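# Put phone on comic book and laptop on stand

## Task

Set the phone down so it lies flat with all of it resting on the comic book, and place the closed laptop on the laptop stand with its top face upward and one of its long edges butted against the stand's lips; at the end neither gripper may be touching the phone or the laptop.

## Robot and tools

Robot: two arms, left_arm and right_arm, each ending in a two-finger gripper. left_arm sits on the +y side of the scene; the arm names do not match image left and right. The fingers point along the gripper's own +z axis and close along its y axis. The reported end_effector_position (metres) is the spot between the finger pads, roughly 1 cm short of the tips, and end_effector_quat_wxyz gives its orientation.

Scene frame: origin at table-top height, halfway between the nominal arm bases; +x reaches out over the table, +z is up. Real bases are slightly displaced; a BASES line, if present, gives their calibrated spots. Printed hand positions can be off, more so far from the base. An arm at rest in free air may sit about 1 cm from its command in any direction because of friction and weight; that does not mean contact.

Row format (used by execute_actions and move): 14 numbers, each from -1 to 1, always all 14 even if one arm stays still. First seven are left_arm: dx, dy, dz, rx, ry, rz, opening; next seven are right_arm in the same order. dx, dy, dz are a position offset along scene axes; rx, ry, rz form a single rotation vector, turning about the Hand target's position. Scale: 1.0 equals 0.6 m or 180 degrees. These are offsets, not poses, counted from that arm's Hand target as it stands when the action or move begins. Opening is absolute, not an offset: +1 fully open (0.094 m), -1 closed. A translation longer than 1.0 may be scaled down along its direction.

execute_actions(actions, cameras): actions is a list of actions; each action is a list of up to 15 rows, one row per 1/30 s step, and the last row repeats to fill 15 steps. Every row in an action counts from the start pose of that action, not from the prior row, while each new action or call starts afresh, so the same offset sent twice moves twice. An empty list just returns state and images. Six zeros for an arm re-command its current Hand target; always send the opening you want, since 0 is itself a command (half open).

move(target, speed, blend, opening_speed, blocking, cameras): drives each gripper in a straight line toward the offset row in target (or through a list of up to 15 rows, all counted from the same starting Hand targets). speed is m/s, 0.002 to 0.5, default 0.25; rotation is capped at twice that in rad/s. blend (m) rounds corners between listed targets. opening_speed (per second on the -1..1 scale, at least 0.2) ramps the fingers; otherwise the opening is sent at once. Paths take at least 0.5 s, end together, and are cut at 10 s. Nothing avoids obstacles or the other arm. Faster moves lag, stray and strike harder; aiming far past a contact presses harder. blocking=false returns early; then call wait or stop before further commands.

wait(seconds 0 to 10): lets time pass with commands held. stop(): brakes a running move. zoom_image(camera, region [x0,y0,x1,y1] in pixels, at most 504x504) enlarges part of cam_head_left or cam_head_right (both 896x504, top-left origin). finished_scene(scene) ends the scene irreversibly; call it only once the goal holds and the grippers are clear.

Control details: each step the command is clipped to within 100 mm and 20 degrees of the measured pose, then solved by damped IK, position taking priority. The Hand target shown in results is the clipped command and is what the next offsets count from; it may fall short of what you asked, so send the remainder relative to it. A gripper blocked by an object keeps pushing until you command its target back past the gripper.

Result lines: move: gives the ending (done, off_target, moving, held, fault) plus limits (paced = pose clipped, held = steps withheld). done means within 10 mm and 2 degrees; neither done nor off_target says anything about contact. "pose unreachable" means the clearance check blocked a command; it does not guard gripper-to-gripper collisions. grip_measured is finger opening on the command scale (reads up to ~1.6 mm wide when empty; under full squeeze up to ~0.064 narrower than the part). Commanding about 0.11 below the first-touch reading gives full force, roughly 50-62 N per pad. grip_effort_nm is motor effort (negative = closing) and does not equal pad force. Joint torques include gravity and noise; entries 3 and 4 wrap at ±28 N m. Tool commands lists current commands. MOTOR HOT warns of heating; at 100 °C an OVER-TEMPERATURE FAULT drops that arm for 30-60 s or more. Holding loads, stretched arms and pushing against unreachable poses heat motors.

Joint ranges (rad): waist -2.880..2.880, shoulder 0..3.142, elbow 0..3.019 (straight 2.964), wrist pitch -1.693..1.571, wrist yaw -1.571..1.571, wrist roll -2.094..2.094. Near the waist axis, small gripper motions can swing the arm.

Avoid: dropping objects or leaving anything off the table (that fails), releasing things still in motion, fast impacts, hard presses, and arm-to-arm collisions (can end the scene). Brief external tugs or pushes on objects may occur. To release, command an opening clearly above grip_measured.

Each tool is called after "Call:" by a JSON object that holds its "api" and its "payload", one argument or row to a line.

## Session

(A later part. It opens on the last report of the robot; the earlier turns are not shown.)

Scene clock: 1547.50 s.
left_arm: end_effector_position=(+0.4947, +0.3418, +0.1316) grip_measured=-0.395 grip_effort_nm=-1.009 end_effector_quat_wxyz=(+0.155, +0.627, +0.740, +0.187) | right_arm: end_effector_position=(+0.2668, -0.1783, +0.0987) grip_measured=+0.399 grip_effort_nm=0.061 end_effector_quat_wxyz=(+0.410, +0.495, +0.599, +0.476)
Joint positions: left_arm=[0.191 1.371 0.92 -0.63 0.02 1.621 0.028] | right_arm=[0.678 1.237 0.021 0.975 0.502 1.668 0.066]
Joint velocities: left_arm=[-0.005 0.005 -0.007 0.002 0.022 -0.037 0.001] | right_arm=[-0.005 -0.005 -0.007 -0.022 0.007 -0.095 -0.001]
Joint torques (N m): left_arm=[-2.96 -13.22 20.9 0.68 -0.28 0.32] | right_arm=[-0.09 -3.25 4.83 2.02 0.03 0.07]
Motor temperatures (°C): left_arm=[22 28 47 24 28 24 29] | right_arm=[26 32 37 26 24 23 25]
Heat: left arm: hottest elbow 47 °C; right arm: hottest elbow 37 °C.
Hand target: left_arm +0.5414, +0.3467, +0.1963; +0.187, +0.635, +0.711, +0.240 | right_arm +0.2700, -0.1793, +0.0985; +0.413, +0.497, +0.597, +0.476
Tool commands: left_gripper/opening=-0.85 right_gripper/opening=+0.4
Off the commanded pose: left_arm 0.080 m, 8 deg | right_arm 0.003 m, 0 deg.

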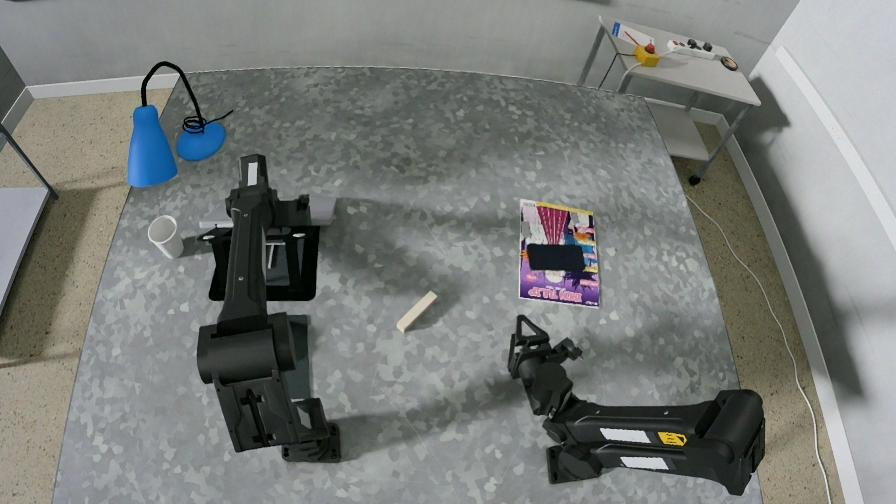

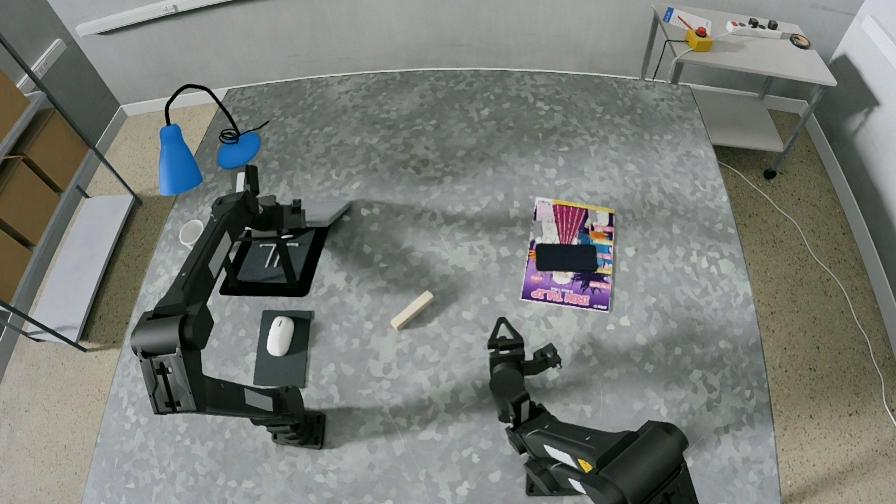

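Call:
{"api": "move", "payload": {
  "target": [-0.01,0.01,-0.17,0.0095,-0.055,0,-0.85,0,0,0,0,0,0,0.4],
  "speed": 0.04
}}

Call:
{"api": "zoom_image", "payload": {
  "camera": "cam_head_left",
  "region": [190, 170, 350, 330]
}}

Call:
{"api": "zoom_image", "payload": {
  "camera": "cam_head_right",
  "region": [200, 170, 360, 330]
}}

Scene clock: 1564.50 s.
left_arm: end_effector_position=(+0.5233, +0.3433, +0.0833) grip_measured=-0.376 grip_effort_nm=-1.023 end_effector_quat_wxyz=(+0.239, +0.607, +0.705, +0.279) | right_arm: end_effector_position=(+0.2668, -0.1783, +0.0987) grip_measured=+0.399 grip_effort_nm=0.061 end_effector_quat_wxyz=(+0.410, +0.495, +0.599, +0.476)
Joint positions: left_arm=[0.191 1.455 0.737 -0.101 0.047 1.622 0.029] | right_arm=[0.678 1.237 0.021 0.975 0.502 1.668 0.066]
Joint velocities: left_arm=[-0.024 -0.005 0.002 -0.007 -0.066 0.051 -0.001] | right_arm=[0.015 -0.005 0.007 -0.007 -0.007 -0.022 0.001]
Joint torques (N m): left_arm=[-1.38 -11.46 10.63 2.13 -0.39 0.45] | right_arm=[-0.15 -3.19 4.81 1.99 0.03 0.07]
Motor temperatures (°C): left_arm=[22 28 50 24 28 24 29] | right_arm=[26 32 37 26 24 23 25]
Heat: left arm: hottest elbow 50 °C; right arm: hottest elbow 37 °C.
Hand target: left_arm +0.5339, +0.3523, +0.0951; +0.239, +0.614, +0.688, +0.304 | right_arm +0.2700, -0.1793, +0.0985; +0.413, +0.497, +0.597, +0.476
Off the commanded pose: left_arm 0.019 m, 4 deg | right_arm 0.003 m, 0 deg.
move: off_target (left_arm)

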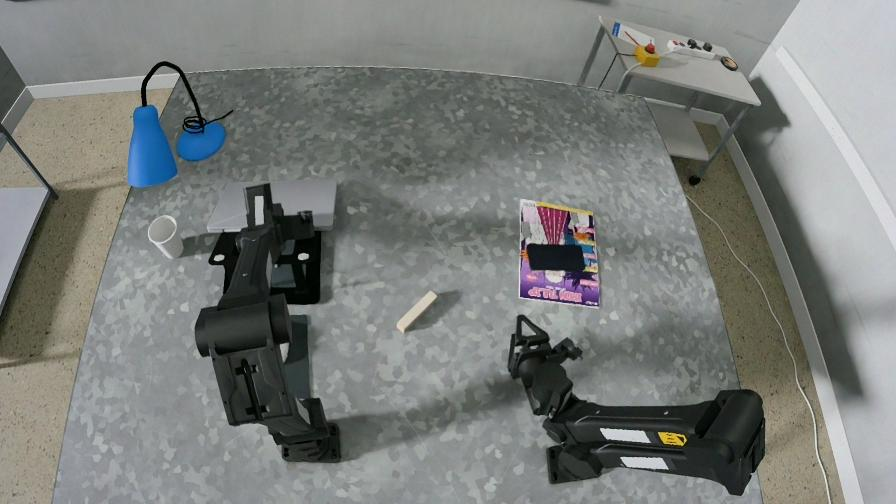

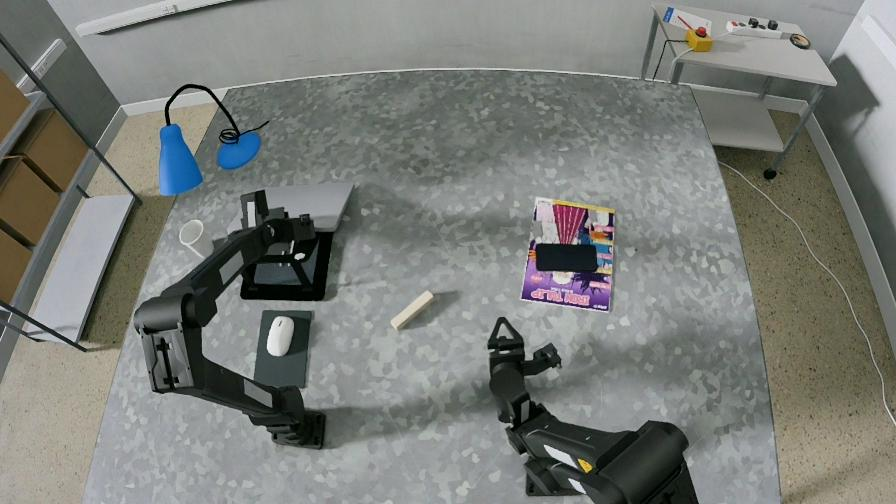

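Scaled by 3.150.

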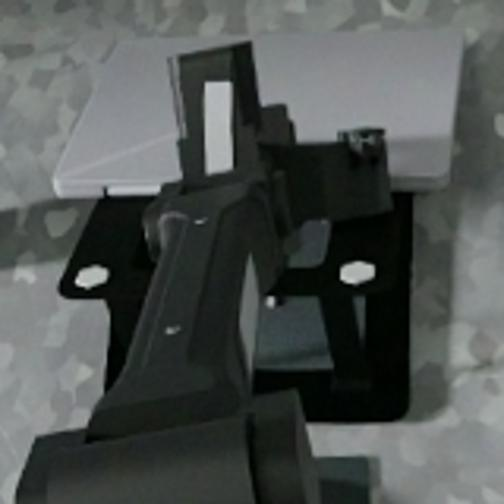

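Scaled by 3.150.

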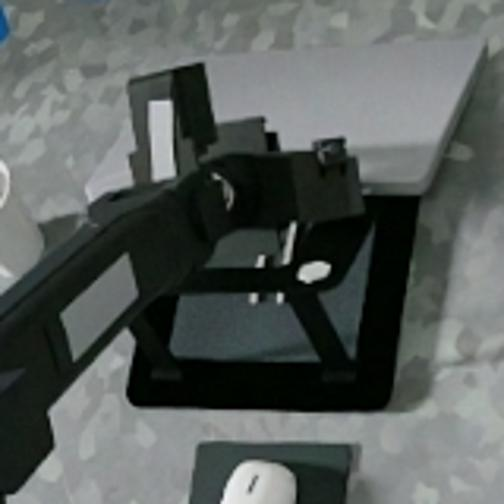

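Call:
{"api": "execute_actions", "payload": {
  "actions": []
}}

Scene clock: 1579.53 s.
left_arm: end_effector_position=(+0.5233, +0.3433, +0.0833) grip_measured=-0.375 grip_effort_nm=-1.004 end_effector_quat_wxyz=(+0.239, +0.607, +0.705, +0.279) | right_arm: end_effector_position=(+0.2668, -0.1783, +0.0987) grip_measured=+0.399 grip_effort_nm=0.066 end_effector_quat_wxyz=(+0.410, +0.495, +0.599, +0.476)
Joint positions: left_arm=[0.191 1.455 0.737 -0.101 0.047 1.622 0.029] | right_arm=[0.678 1.237 0.021 0.975 0.502 1.668 0.066]
Joint velocities: left_arm=[-0.005 -0.005 -0.007 -0.007 0.022 -0.037 0] | right_arm=[-0.005 0.005 0.002 -0.007 0.051 0.022 0]
Joint torques (N m): left_arm=[-0.56 -11.93 10.48 2.03 -0.41 0.39] | right_arm=[-0.15 -3.31 4.81 2.02 0.04 0.06]
Motor temperatures (°C): left_arm=[22 28 48 24 28 24 29] | right_arm=[26 32 37 26 24 23 25]
Heat: left arm: hottest elbow 48 °C; right arm: hottest elbow 37 °C.
Hand target: left_arm +0.5339, +0.3523, +0.0951; +0.239, +0.614, +0.688, +0.304 | right_arm +0.2700, -0.1793, +0.0985; +0.413, +0.497, +0.597, +0.476
Tool commands: left_gripper/opening=-0.85 right_gripper/opening=+0.4
Off the commanded pose: left_arm 0.019 m, 4 deg | right_arm 0.003 m, 0 deg.

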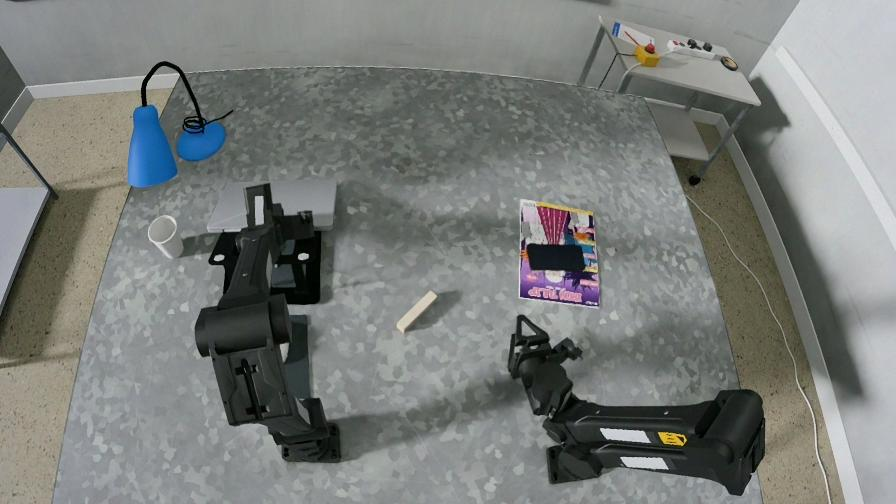

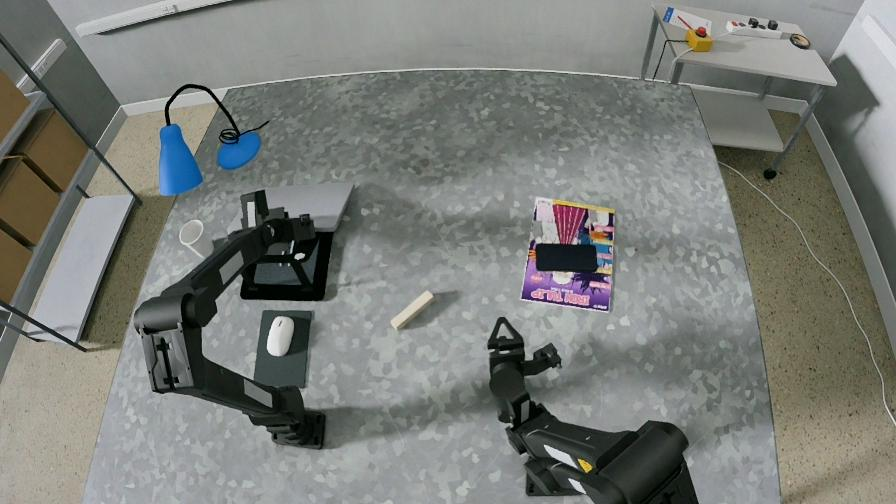

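Call:
{"api": "zoom_image", "payload": {
  "camera": "cam_head_right",
  "region": [170, 150, 390, 320]
}}

Call:
{"api": "zoom_image", "payload": {
  "camera": "cam_head_left",
  "region": [140, 150, 360, 320]
}}

Scaled by 2.291.

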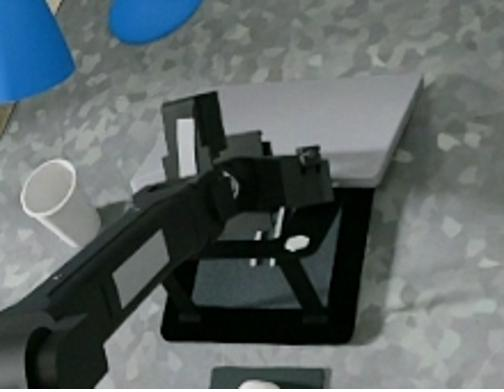

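Scaled by 2.291.

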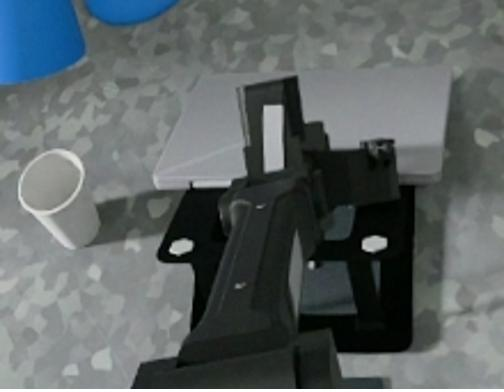

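Call:
{"api": "move", "payload": {
  "target": [0,0,-0.02,0,0,0,0.0,0,0,0,0,0,0,0.4],
  "opening_speed": 0.3,
  "speed": 0.03
}}

Call:
{"api": "zoom_image", "payload": {
  "camera": "cam_head_right",
  "region": [170, 150, 390, 320]
}}

Scene clock: 1588.97 s.
left_arm: end_effector_position=(+0.5265, +0.3451, +0.0765) grip_measured=-0.003 grip_effort_nm=0.125 end_effector_quat_wxyz=(+0.239, +0.613, +0.695, +0.290) | right_arm: end_effector_position=(+0.2668, -0.1783, +0.0987) grip_measured=+0.399 grip_effort_nm=0.066 end_effector_quat_wxyz=(+0.410, +0.495, +0.599, +0.476)
Joint positions: left_arm=[0.191 1.478 0.727 -0.051 0.042 1.649 0.047] | right_arm=[0.678 1.237 0.021 0.975 0.502 1.668 0.066]
Joint velocities: left_arm=[-0.005 0.005 -0.017 -0.002 -0.007 -0.022 -0.001] | right_arm=[-0.015 -0.005 -0.002 0.002 -0.051 0.007 0]
Joint torques (N m): left_arm=[-0.91 -11.46 9.95 2.04 -0.19 0.17] | right_arm=[-0.15 -3.19 4.81 1.96 0.03 0.07]
Motor temperatures (°C): left_arm=[22 27 47 24 27 24 29] | right_arm=[26 32 37 26 24 23 25]
Heat: left arm: hottest elbow 47 °C; right arm: hottest elbow 37 °C.
Hand target: left_arm +0.5338, +0.3523, +0.0830; +0.239, +0.614, +0.688, +0.304 | right_arm +0.2700, -0.1793, +0.0985; +0.413, +0.497, +0.597, +0.476
Off the commanded pose: left_arm 0.012 m, 2 deg | right_arm 0.003 m, 0 deg.
move: off_target (left_arm)

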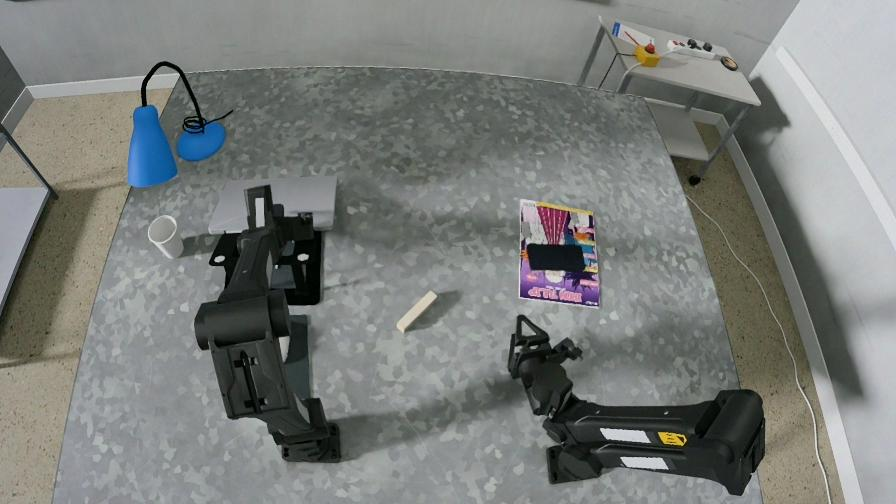

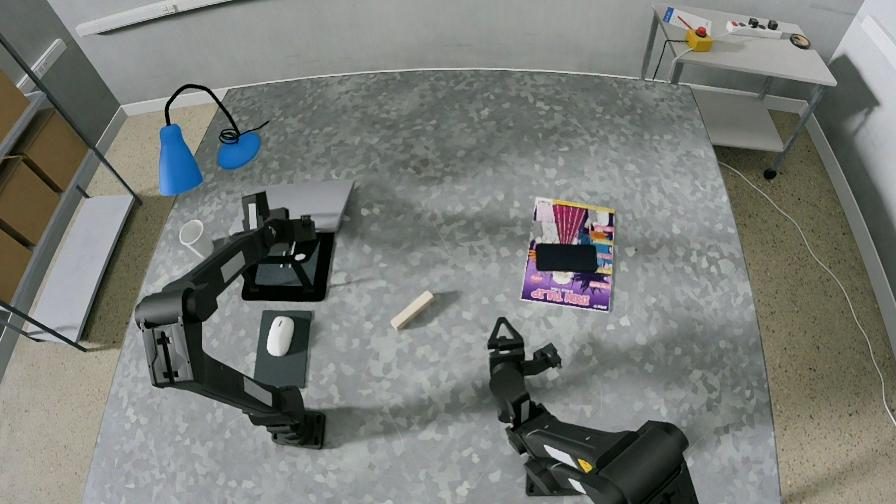

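Scaled by 2.291.

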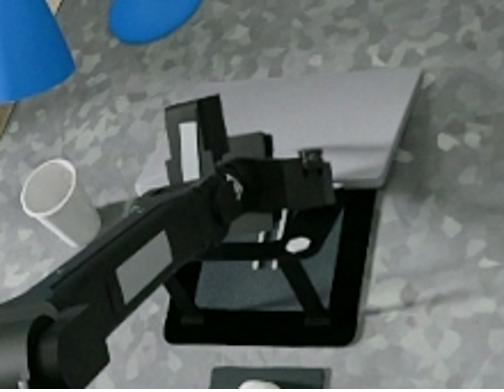

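Call:
{"api": "move", "payload": {
  "target": [-0.055,-0.01,0.06,0,0,0,0.0,0,0,0,0,0,0,0.4],
  "speed": 0.05
}}

Call:
{"api": "zoom_image", "payload": {
  "camera": "cam_head_right",
  "region": [170, 150, 390, 320]
}}

Scene clock: 1595.23 s.
left_arm: end_effector_position=(+0.5067, +0.3417, +0.1157) grip_measured=-0.002 grip_effort_nm=0.110 end_effector_quat_wxyz=(+0.241, +0.615, +0.688, +0.300) | right_arm: end_effector_position=(+0.2668, -0.1783, +0.0987) grip_measured=+0.399 grip_effort_nm=0.066 end_effector_quat_wxyz=(+0.410, +0.495, +0.599, +0.476)
Joint positions: left_arm=[0.193 1.341 0.709 -0.149 0.041 1.664 0.047] | right_arm=[0.678 1.237 0.021 0.975 0.502 1.668 0.066]
Joint velocities: left_arm=[-0.015 -0.015 0.002 0.002 -0.037 -0.037 -0.001] | right_arm=[-0.005 -0.024 -0.002 0.002 0.066 0.051 -0.001]
Joint torques (N m): left_arm=[-0.21 -12.75 8.46 0.91 0.07 0.08] | right_arm=[-0.15 -3.25 4.81 1.99 0.04 0.07]
Motor temperatures (°C): left_arm=[22 27 47 24 27 24 29] | right_arm=[26 32 37 26 24 23 25]
Heat: left arm: hottest elbow 47 °C; right arm: hottest elbow 37 °C.
Hand target: left_arm +0.5012, +0.3468, +0.1190; +0.239, +0.614, +0.688, +0.304 | right_arm +0.2700, -0.1793, +0.0985; +0.413, +0.497, +0.597, +0.476
Off the commanded pose: left_arm 0.008 m, 1 deg | right_arm 0.003 m, 0 deg.
move: done

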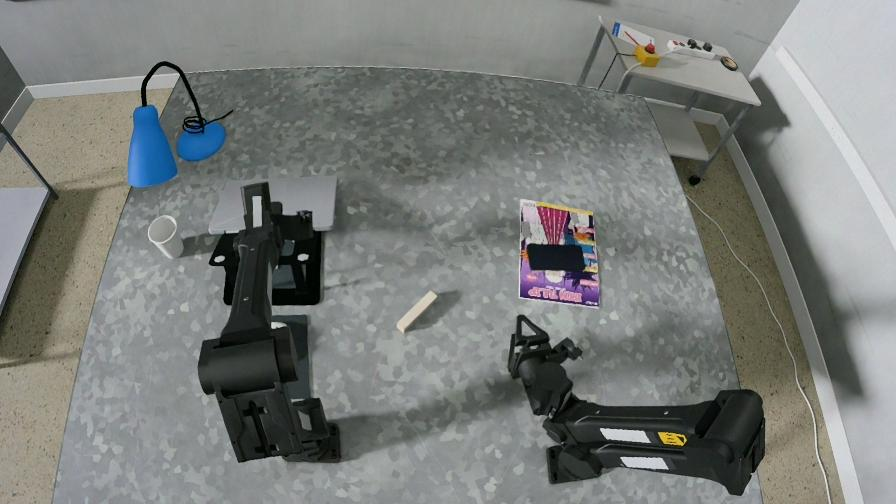

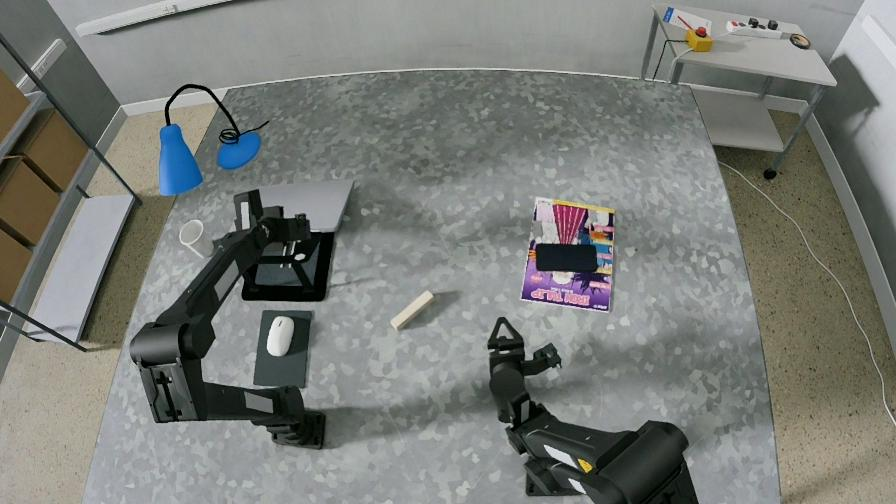

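Scaled by 2.291.

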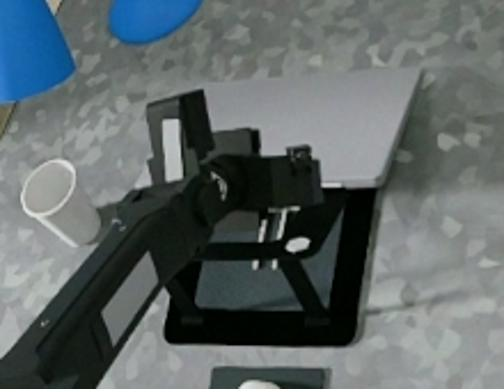

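Call:
{"api": "move", "payload": {
  "target": [
    [-0.07,-0.012,0.075,0,0,0,0.0,0,0,0,0,0,0,0.4],
    [-0.1,-0.015,0.22,0,0,0,0.0,0,0,0,0,0,0,0.4],
    [-0.15,-0.015,0.32,0,0,0,0.0,0,0,0,0,0,0,0.4]
  ],
  "speed": 0.1
}}

Call:
{"api": "zoom_image", "payload": {
  "camera": "cam_head_right",
  "region": [200, 150, 390, 310]
}}

Call:
{"api": "zoom_image", "payload": {
  "camera": "cam_head_left",
  "region": [160, 150, 350, 310]
}}

Scene clock: 1602.00 s.
left_arm: end_effector_position=(+0.4025, +0.3307, +0.2675) grip_measured=-0.002 grip_effort_nm=0.110 end_effector_quat_wxyz=(+0.221, +0.624, +0.699, +0.273) | right_arm: end_effector_position=(+0.2668, -0.1783, +0.0987) grip_measured=+0.399 grip_effort_nm=0.061 end_effector_quat_wxyz=(+0.410, +0.495, +0.599, +0.476)
Joint positions: left_arm=[0.238 0.894 0.854 -0.816 0.07 1.698 0.047] | right_arm=[0.678 1.237 0.021 0.975 0.502 1.668 0.066]
Joint velocities: left_arm=[-0.005 -0.005 -0.002 -0.017 -0.007 0.022 0] | right_arm=[-0.005 -0.015 -0.002 0.007 0.037 -0.022 -0.001]
Joint torques (N m): left_arm=[-0.26 -6.36 18.25 1.22 0.13 0.06] | right_arm=[-0.15 -3.19 4.81 1.99 0.03 0.07]
Motor temperatures (°C): left_arm=[22 27 46 24 27 24 28] | right_arm=[26 32 37 26 24 23 25]
Heat: left arm: hottest elbow 46 °C; right arm: hottest elbow 37 °C.
Hand target: left_arm +0.4136, +0.3393, +0.3111; +0.238, +0.614, +0.688, +0.304 | right_arm +0.2700, -0.1793, +0.0985; +0.413, +0.497, +0.597, +0.476
Off the commanded pose: left_arm 0.045 m, 4 deg | right_arm 0.003 m, 0 deg.
move: off_target (left_arm)

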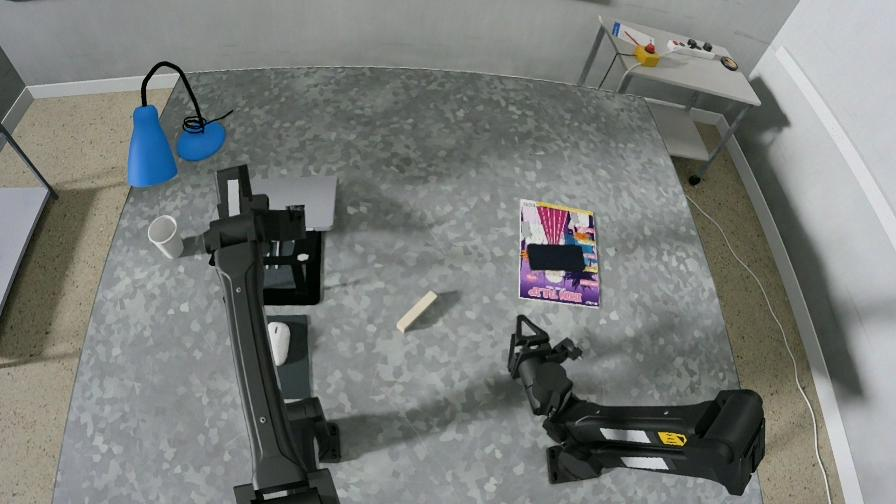

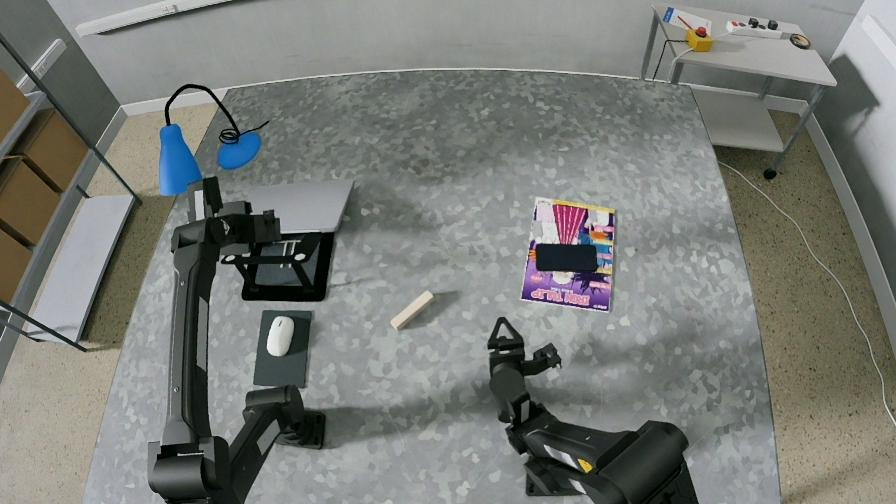

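Scaled by 2.653.

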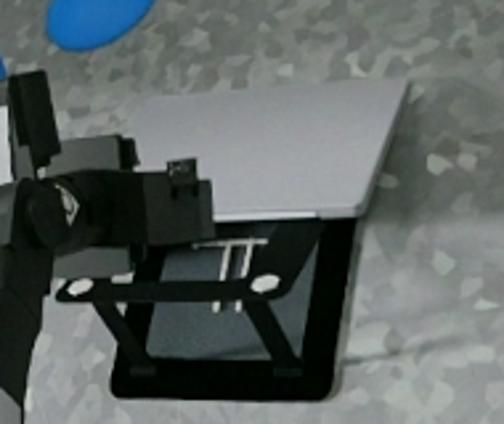

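Scaled by 2.653.

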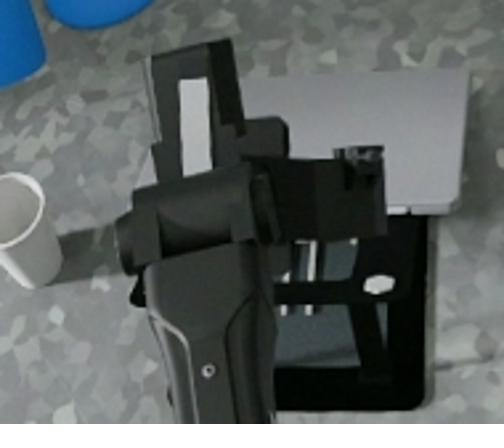

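Call:
{"api": "zoom_image", "payload": {
  "camera": "cam_head_right",
  "region": [260, 210, 350, 310]
}}

Call:
{"api": "zoom_image", "payload": {
  "camera": "cam_head_left",
  "region": [250, 210, 340, 310]
}}

Scaled by 5.040.

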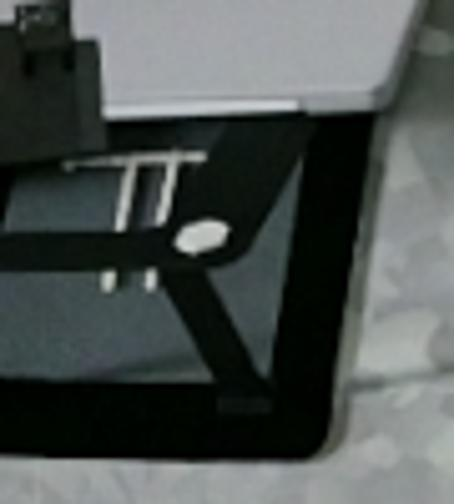

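Scaled by 5.040.

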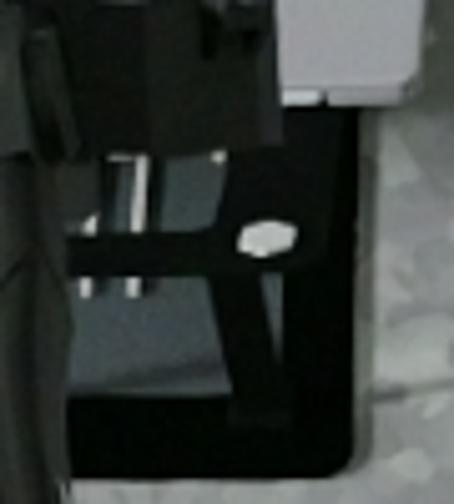

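Call:
{"api": "move", "payload": {
  "target": [
    [0.3,0.05,0.1,-0.014,0.082,0,-0.9,0,0,0,0,0,0,0.4]
  ],
  "speed": 0.12
}}

Scene clock: 1646.07 s.
left_arm: end_effector_position=(+0.5791, +0.3702, +0.3400) grip_measured=-0.898 grip_effort_nm=-0.081 end_effector_quat_wxyz=(+0.145, +0.646, +0.726, +0.188) | right_arm: end_effector_position=(+0.2668, -0.1783, +0.0987) grip_measured=+0.399 grip_effort_nm=0.056 end_effector_quat_wxyz=(+0.410, +0.495, +0.599, +0.476)
Joint positions: left_arm=[0.209 1.516 1.636 -1.213 0.023 1.686 0.005] | right_arm=[0.678 1.237 0.021 0.975 0.502 1.668 0.066]
Joint velocities: left_arm=[-0.015 -0.005 -0.012 -0.012 -0.037 0.022 0.001] | right_arm=[-0.015 -0.005 0.012 -0.002 0.022 -0.007 0]
Joint torques (N m): left_arm=[-3.19 -14.56 18.02 0.76 -0.1 -0.1] | right_arm=[-0.09 -3.25 4.78 2 0.03 0.07]
Motor temperatures (°C): left_arm=[22 26 52 24 27 24 28] | right_arm=[26 32 37 26 24 23 25]
Heat: left arm: hottest elbow 52 °C; right arm: hottest elbow 37 °C.
Hand target: left_arm +0.5950, +0.3664, +0.3699; +0.160, +0.643, +0.719, +0.208 | right_arm +0.2700, -0.1793, +0.0985; +0.413, +0.497, +0.597, +0.476
Off the commanded pose: left_arm 0.034 m, 3 deg | right_arm 0.003 m, 0 deg.
move: off_target (left_arm)

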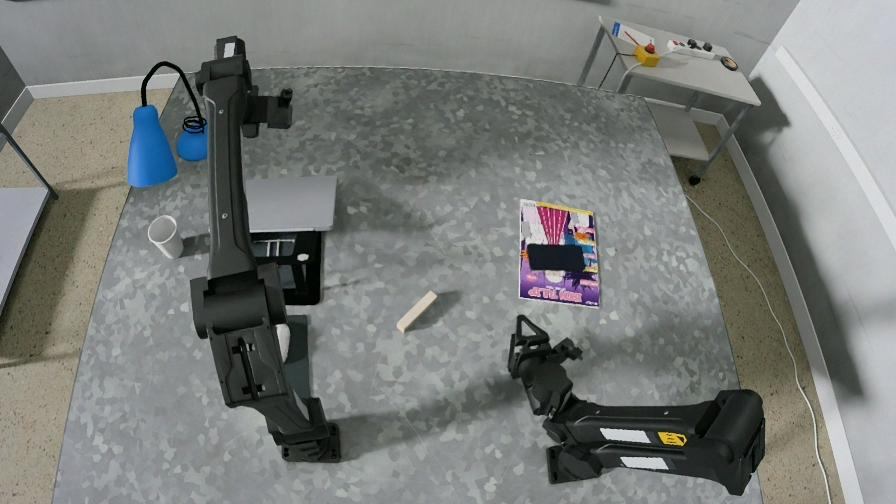

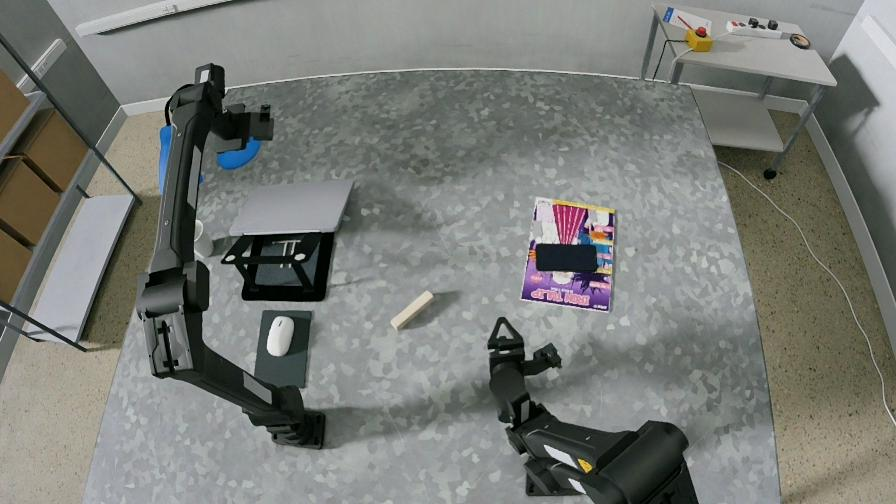

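Call:
{"api": "zoom_image", "payload": {
  "camera": "cam_head_right",
  "region": [210, 165, 370, 305]
}}

Call:
{"api": "zoom_image", "payload": {
  "camera": "cam_head_left",
  "region": [190, 165, 350, 305]
}}

Scaled by 3.150.

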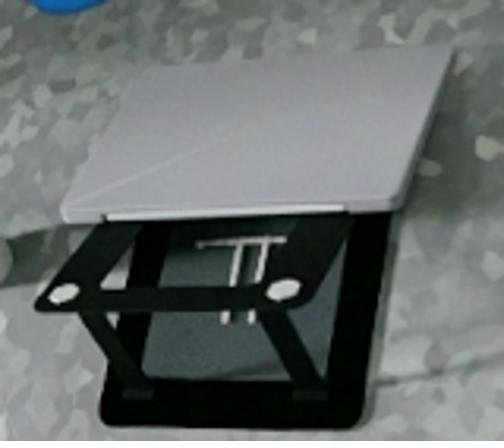

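Scaled by 3.150.

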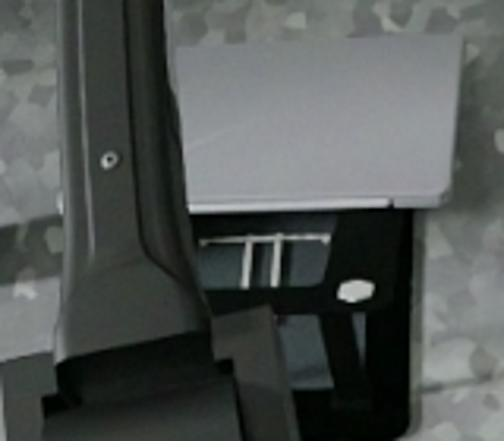

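Call:
{"api": "move", "payload": {
  "target": [
    [0.28,0.05,-0.05,0,0,0,-0.9,0,0,0,0,0,0,0.4]
  ],
  "speed": 0.12
}}

Scene clock: 1659.63 s.
left_arm: end_effector_position=(+0.7505, +0.4010, +0.3137) grip_measured=-0.898 grip_effort_nm=-0.085 end_effector_quat_wxyz=(+0.145, +0.646, +0.725, +0.190) | right_arm: end_effector_position=(+0.2668, -0.1783, +0.0987) grip_measured=+0.399 grip_effort_nm=0.061 end_effector_quat_wxyz=(+0.410, +0.495, +0.599, +0.476)
Joint positions: left_arm=[0.193 2.029 2.272 -1.331 0.015 1.672 0.005] | right_arm=[0.678 1.237 0.021 0.975 0.502 1.668 0.066]
Joint velocities: left_arm=[0.005 0.005 0.012 -0.002 -0.007 -0.066 0] | right_arm=[0.024 -0.005 -0.007 -0.012 -0.022 -0.007 -0.001]
Joint torques (N m): left_arm=[-2.49 -21.71 17.57 0.85 -0.08 -0.09] | right_arm=[-0.21 -3.25 4.79 1.99 0.03 0.07]
Motor temperatures (°C): left_arm=[22 27 53 24 27 24 28] | right_arm=[26 32 37 26 24 23 25]
Heat: left arm: hottest elbow 53 °C; right arm: hottest elbow 37 °C.
Hand target: left_arm +0.7636, +0.3939, +0.3388; +0.160, +0.643, +0.720, +0.208 | right_arm +0.2700, -0.1793, +0.0985; +0.413, +0.497, +0.597, +0.476
Off the commanded pose: left_arm 0.029 m, 3 deg | right_arm 0.003 m, 0 deg.
move: off_target (left_arm)

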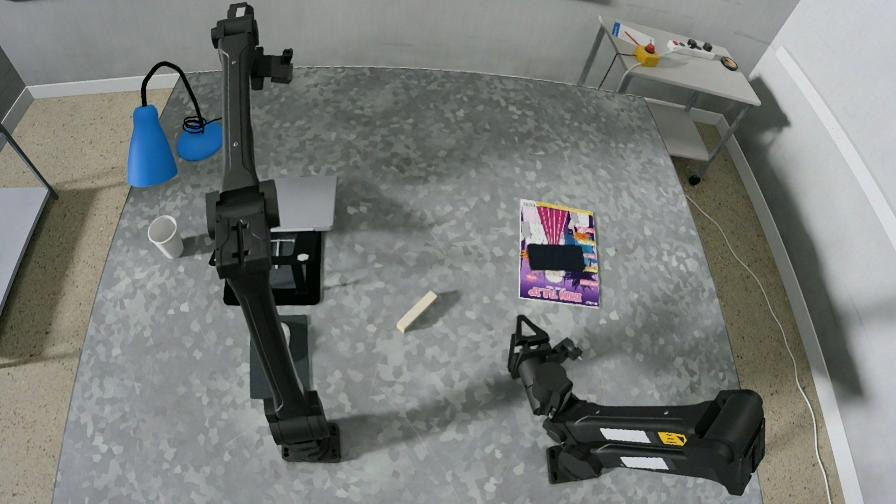

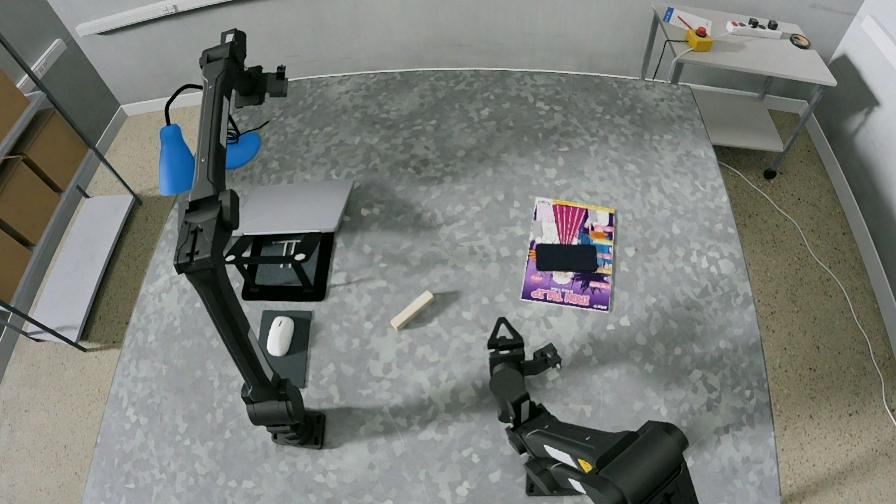

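Call:
{"api": "move", "payload": {
  "target": [
    [-0.01,0.01,-0.3,0,0,0,-0.9,0,0,0,0,0,0,0.4]
  ],
  "speed": 0.1
}}

Call:
{"api": "zoom_image", "payload": {
  "camera": "cam_head_right",
  "region": [170, 70, 370, 230]
}}

Call:
{"api": "zoom_image", "payload": {
  "camera": "cam_head_left",
  "region": [170, 70, 370, 230]
}}

Scene clock: 1666.87 s.
left_arm: end_effector_position=(+0.7544, +0.4019, +0.1443) grip_measured=-0.898 grip_effort_nm=-0.081 end_effector_quat_wxyz=(+0.150, +0.644, +0.724, +0.197) | right_arm: end_effector_position=(+0.2668, -0.1783, +0.0987) grip_measured=+0.399 grip_effort_nm=0.066 end_effector_quat_wxyz=(+0.410, +0.495, +0.599, +0.476)
Joint positions: left_arm=[0.193 2.022 1.807 -0.856 0.015 1.672 0.005] | right_arm=[0.678 1.237 0.021 0.975 0.502 1.668 0.066]
Joint velocities: left_arm=[0.005 0.005 -0.012 0.002 0.051 0.081 0] | right_arm=[-0.015 -0.015 -0.012 -0.007 -0.007 -0.051 0]
Joint torques (N m): left_arm=[-1.79 -25.17 10.02 1.66 0.09 0] | right_arm=[-0.15 -3.19 4.82 2.02 0.03 0.07]
Motor temperatures (°C): left_arm=[22 27 53 24 27 24 28] | right_arm=[26 32 37 26 24 23 25]
Heat: left arm: hottest elbow 53 °C; right arm: hottest elbow 37 °C.
Hand target: left_arm +0.7555, +0.3993, +0.1589; +0.160, +0.643, +0.719, +0.208 | right_arm +0.2700, -0.1793, +0.0985; +0.413, +0.497, +0.597, +0.476
Off the commanded pose: left_arm 0.015 m, 2 deg | right_arm 0.003 m, 0 deg.
move: off_target (left_arm)

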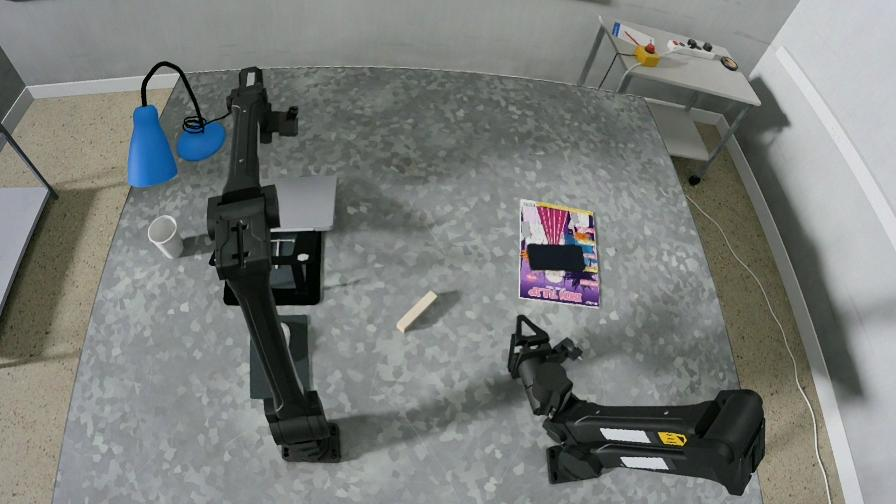

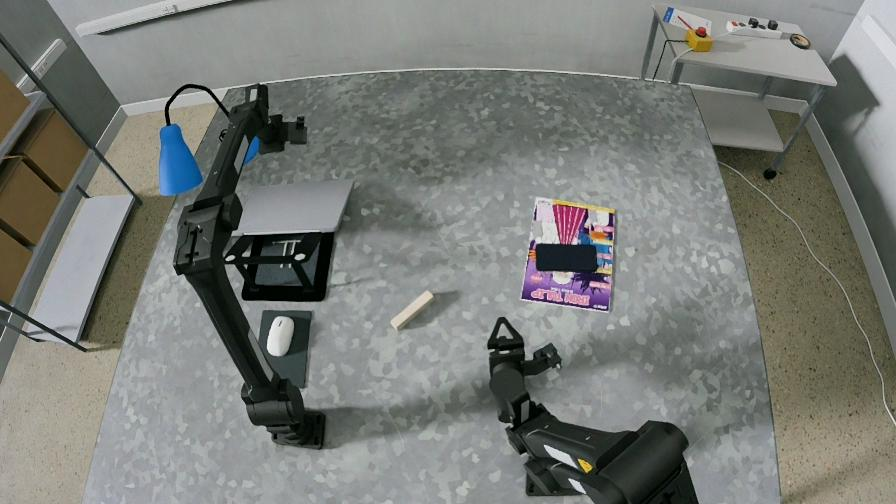

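Scaled by 2.520.

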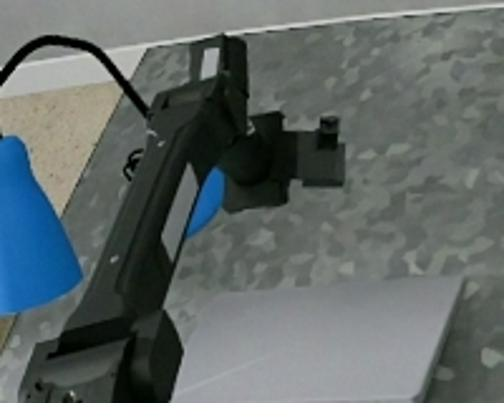

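Scaled by 2.520.

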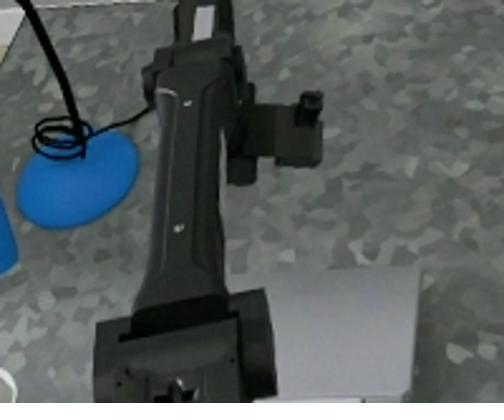

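Call:
{"api": "move", "payload": {
  "target": [
    [0.0,0.0,-0.165,0,0,0,-0.9,0,0,0,0,0,0,0.4]
  ],
  "speed": 0.06
}}

Call:
{"api": "zoom_image", "payload": {
  "camera": "cam_head_right",
  "region": [190, 90, 370, 240]
}}

Call:
{"api": "zoom_image", "payload": {
  "camera": "cam_head_left",
  "region": [190, 90, 370, 240]
}}

Scene clock: 1674.53 s.
left_arm: end_effector_position=(+0.7534, +0.4017, +0.0686) grip_measured=-0.898 grip_effort_nm=-0.085 end_effector_quat_wxyz=(+0.159, +0.642, +0.721, +0.209) | right_arm: end_effector_position=(+0.2668, -0.1783, +0.0987) grip_measured=+0.399 grip_effort_nm=0.066 end_effector_quat_wxyz=(+0.410, +0.495, +0.599, +0.476)
Joint positions: left_arm=[0.193 2.068 1.664 -0.634 0.015 1.672 0.005] | right_arm=[0.678 1.237 0.021 0.975 0.502 1.668 0.066]
Joint velocities: left_arm=[-0.005 0.005 0.002 -0.007 0.066 0.022 0] | right_arm=[-0.015 -0.024 -0.002 -0.007 -0.081 0.007 0.001]
Joint torques (N m): left_arm=[-1.67 -22.77 9.43 1.8 0.09 -0.05] | right_arm=[-0.21 -3.25 4.79 1.98 0.04 0.06]
Motor temperatures (°C): left_arm=[22 28 51 24 27 24 27] | right_arm=[26 32 37 26 24 23 25]
Heat: left arm: hottest elbow 51 °C; right arm: hottest elbow 37 °C.
Hand target: left_arm +0.7544, +0.3990, +0.0601; +0.160, +0.643, +0.719, +0.208 | right_arm +0.2700, -0.1793, +0.0985; +0.413, +0.497, +0.597, +0.476
Off the commanded pose: left_arm 0.009 m, 0 deg | right_arm 0.003 m, 0 deg.
move: done

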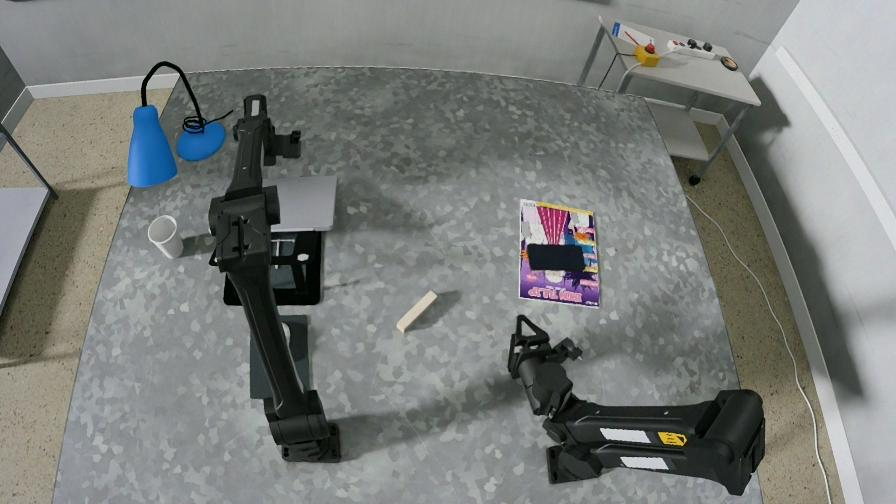

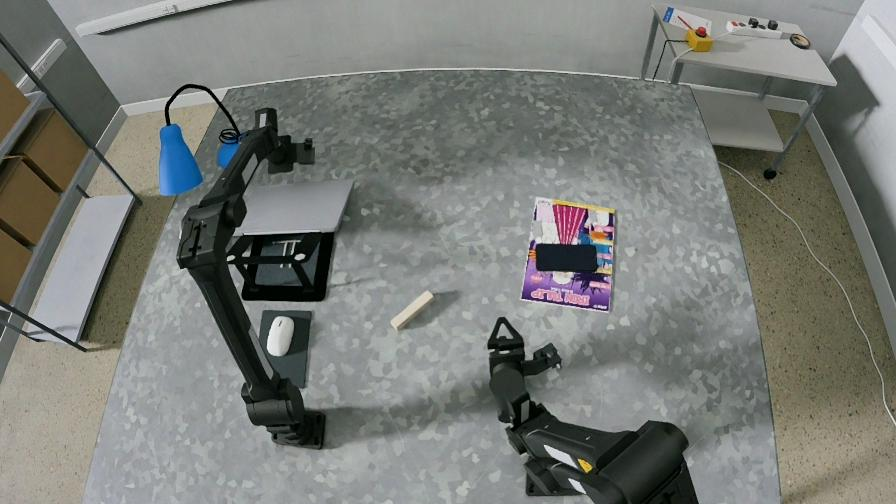

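Scaled by 2.800.

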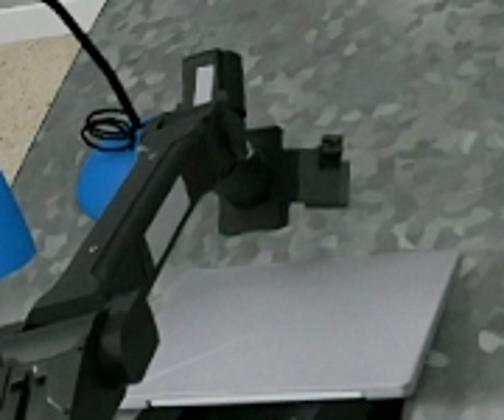

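Scaled by 2.800.

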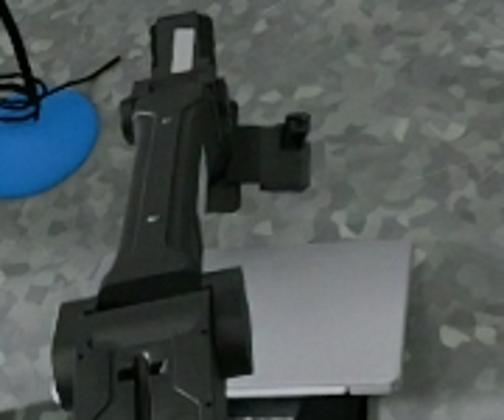

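Call:
{"api": "move", "payload": {
  "target": [
    [0.0,0.0,-0.045,0,0,0,-0.9,0,0,0,0,0,0,0.4]
  ],
  "speed": 0.06,
  "cameras": []
}}

Scene clock: 1678.00 s.
left_arm: end_effector_position=(+0.7529, +0.4016, +0.0393) grip_measured=-0.898 grip_effort_nm=-0.081 end_effector_quat_wxyz=(+0.158, +0.642, +0.721, +0.208) | right_arm: end_effector_position=(+0.2668, -0.1783, +0.0987) grip_measured=+0.399 grip_effort_nm=0.066 end_effector_quat_wxyz=(+0.410, +0.495, +0.599, +0.476)
Joint positions: left_arm=[0.193 2.101 1.637 -0.578 0.015 1.672 0.005] | right_arm=[0.678 1.237 0.021 0.975 0.502 1.668 0.066]
Joint velocities: left_arm=[0.005 -0.005 -0.012 -0.007 0.051 0.007 0] | right_arm=[-0.005 -0.015 -0.002 -0.007 -0.022 -0.022 -0.001]
Joint torques (N m): left_arm=[-1.67 -21.6 9.4 1.54 0.1 -0.04] | right_arm=[-0.09 -3.25 4.82 2 0.03 0.07]
Motor temperatures (°C): left_arm=[22 28 50 24 27 24 27] | right_arm=[26 32 37 26 24 23 25]
Heat: left arm: hottest elbow 50 °C; right arm: hottest elbow 37 °C.
Hand target: left_arm +0.7541, +0.3989, +0.0330; +0.160, +0.643, +0.719, +0.208 | right_arm +0.2700, -0.1793, +0.0985; +0.413, +0.497, +0.597, +0.476
Off the commanded pose: left_arm 0.007 m, 0 deg | right_arm 0.003 m, 0 deg.
move: done
No camera images: "cameras" was empty.


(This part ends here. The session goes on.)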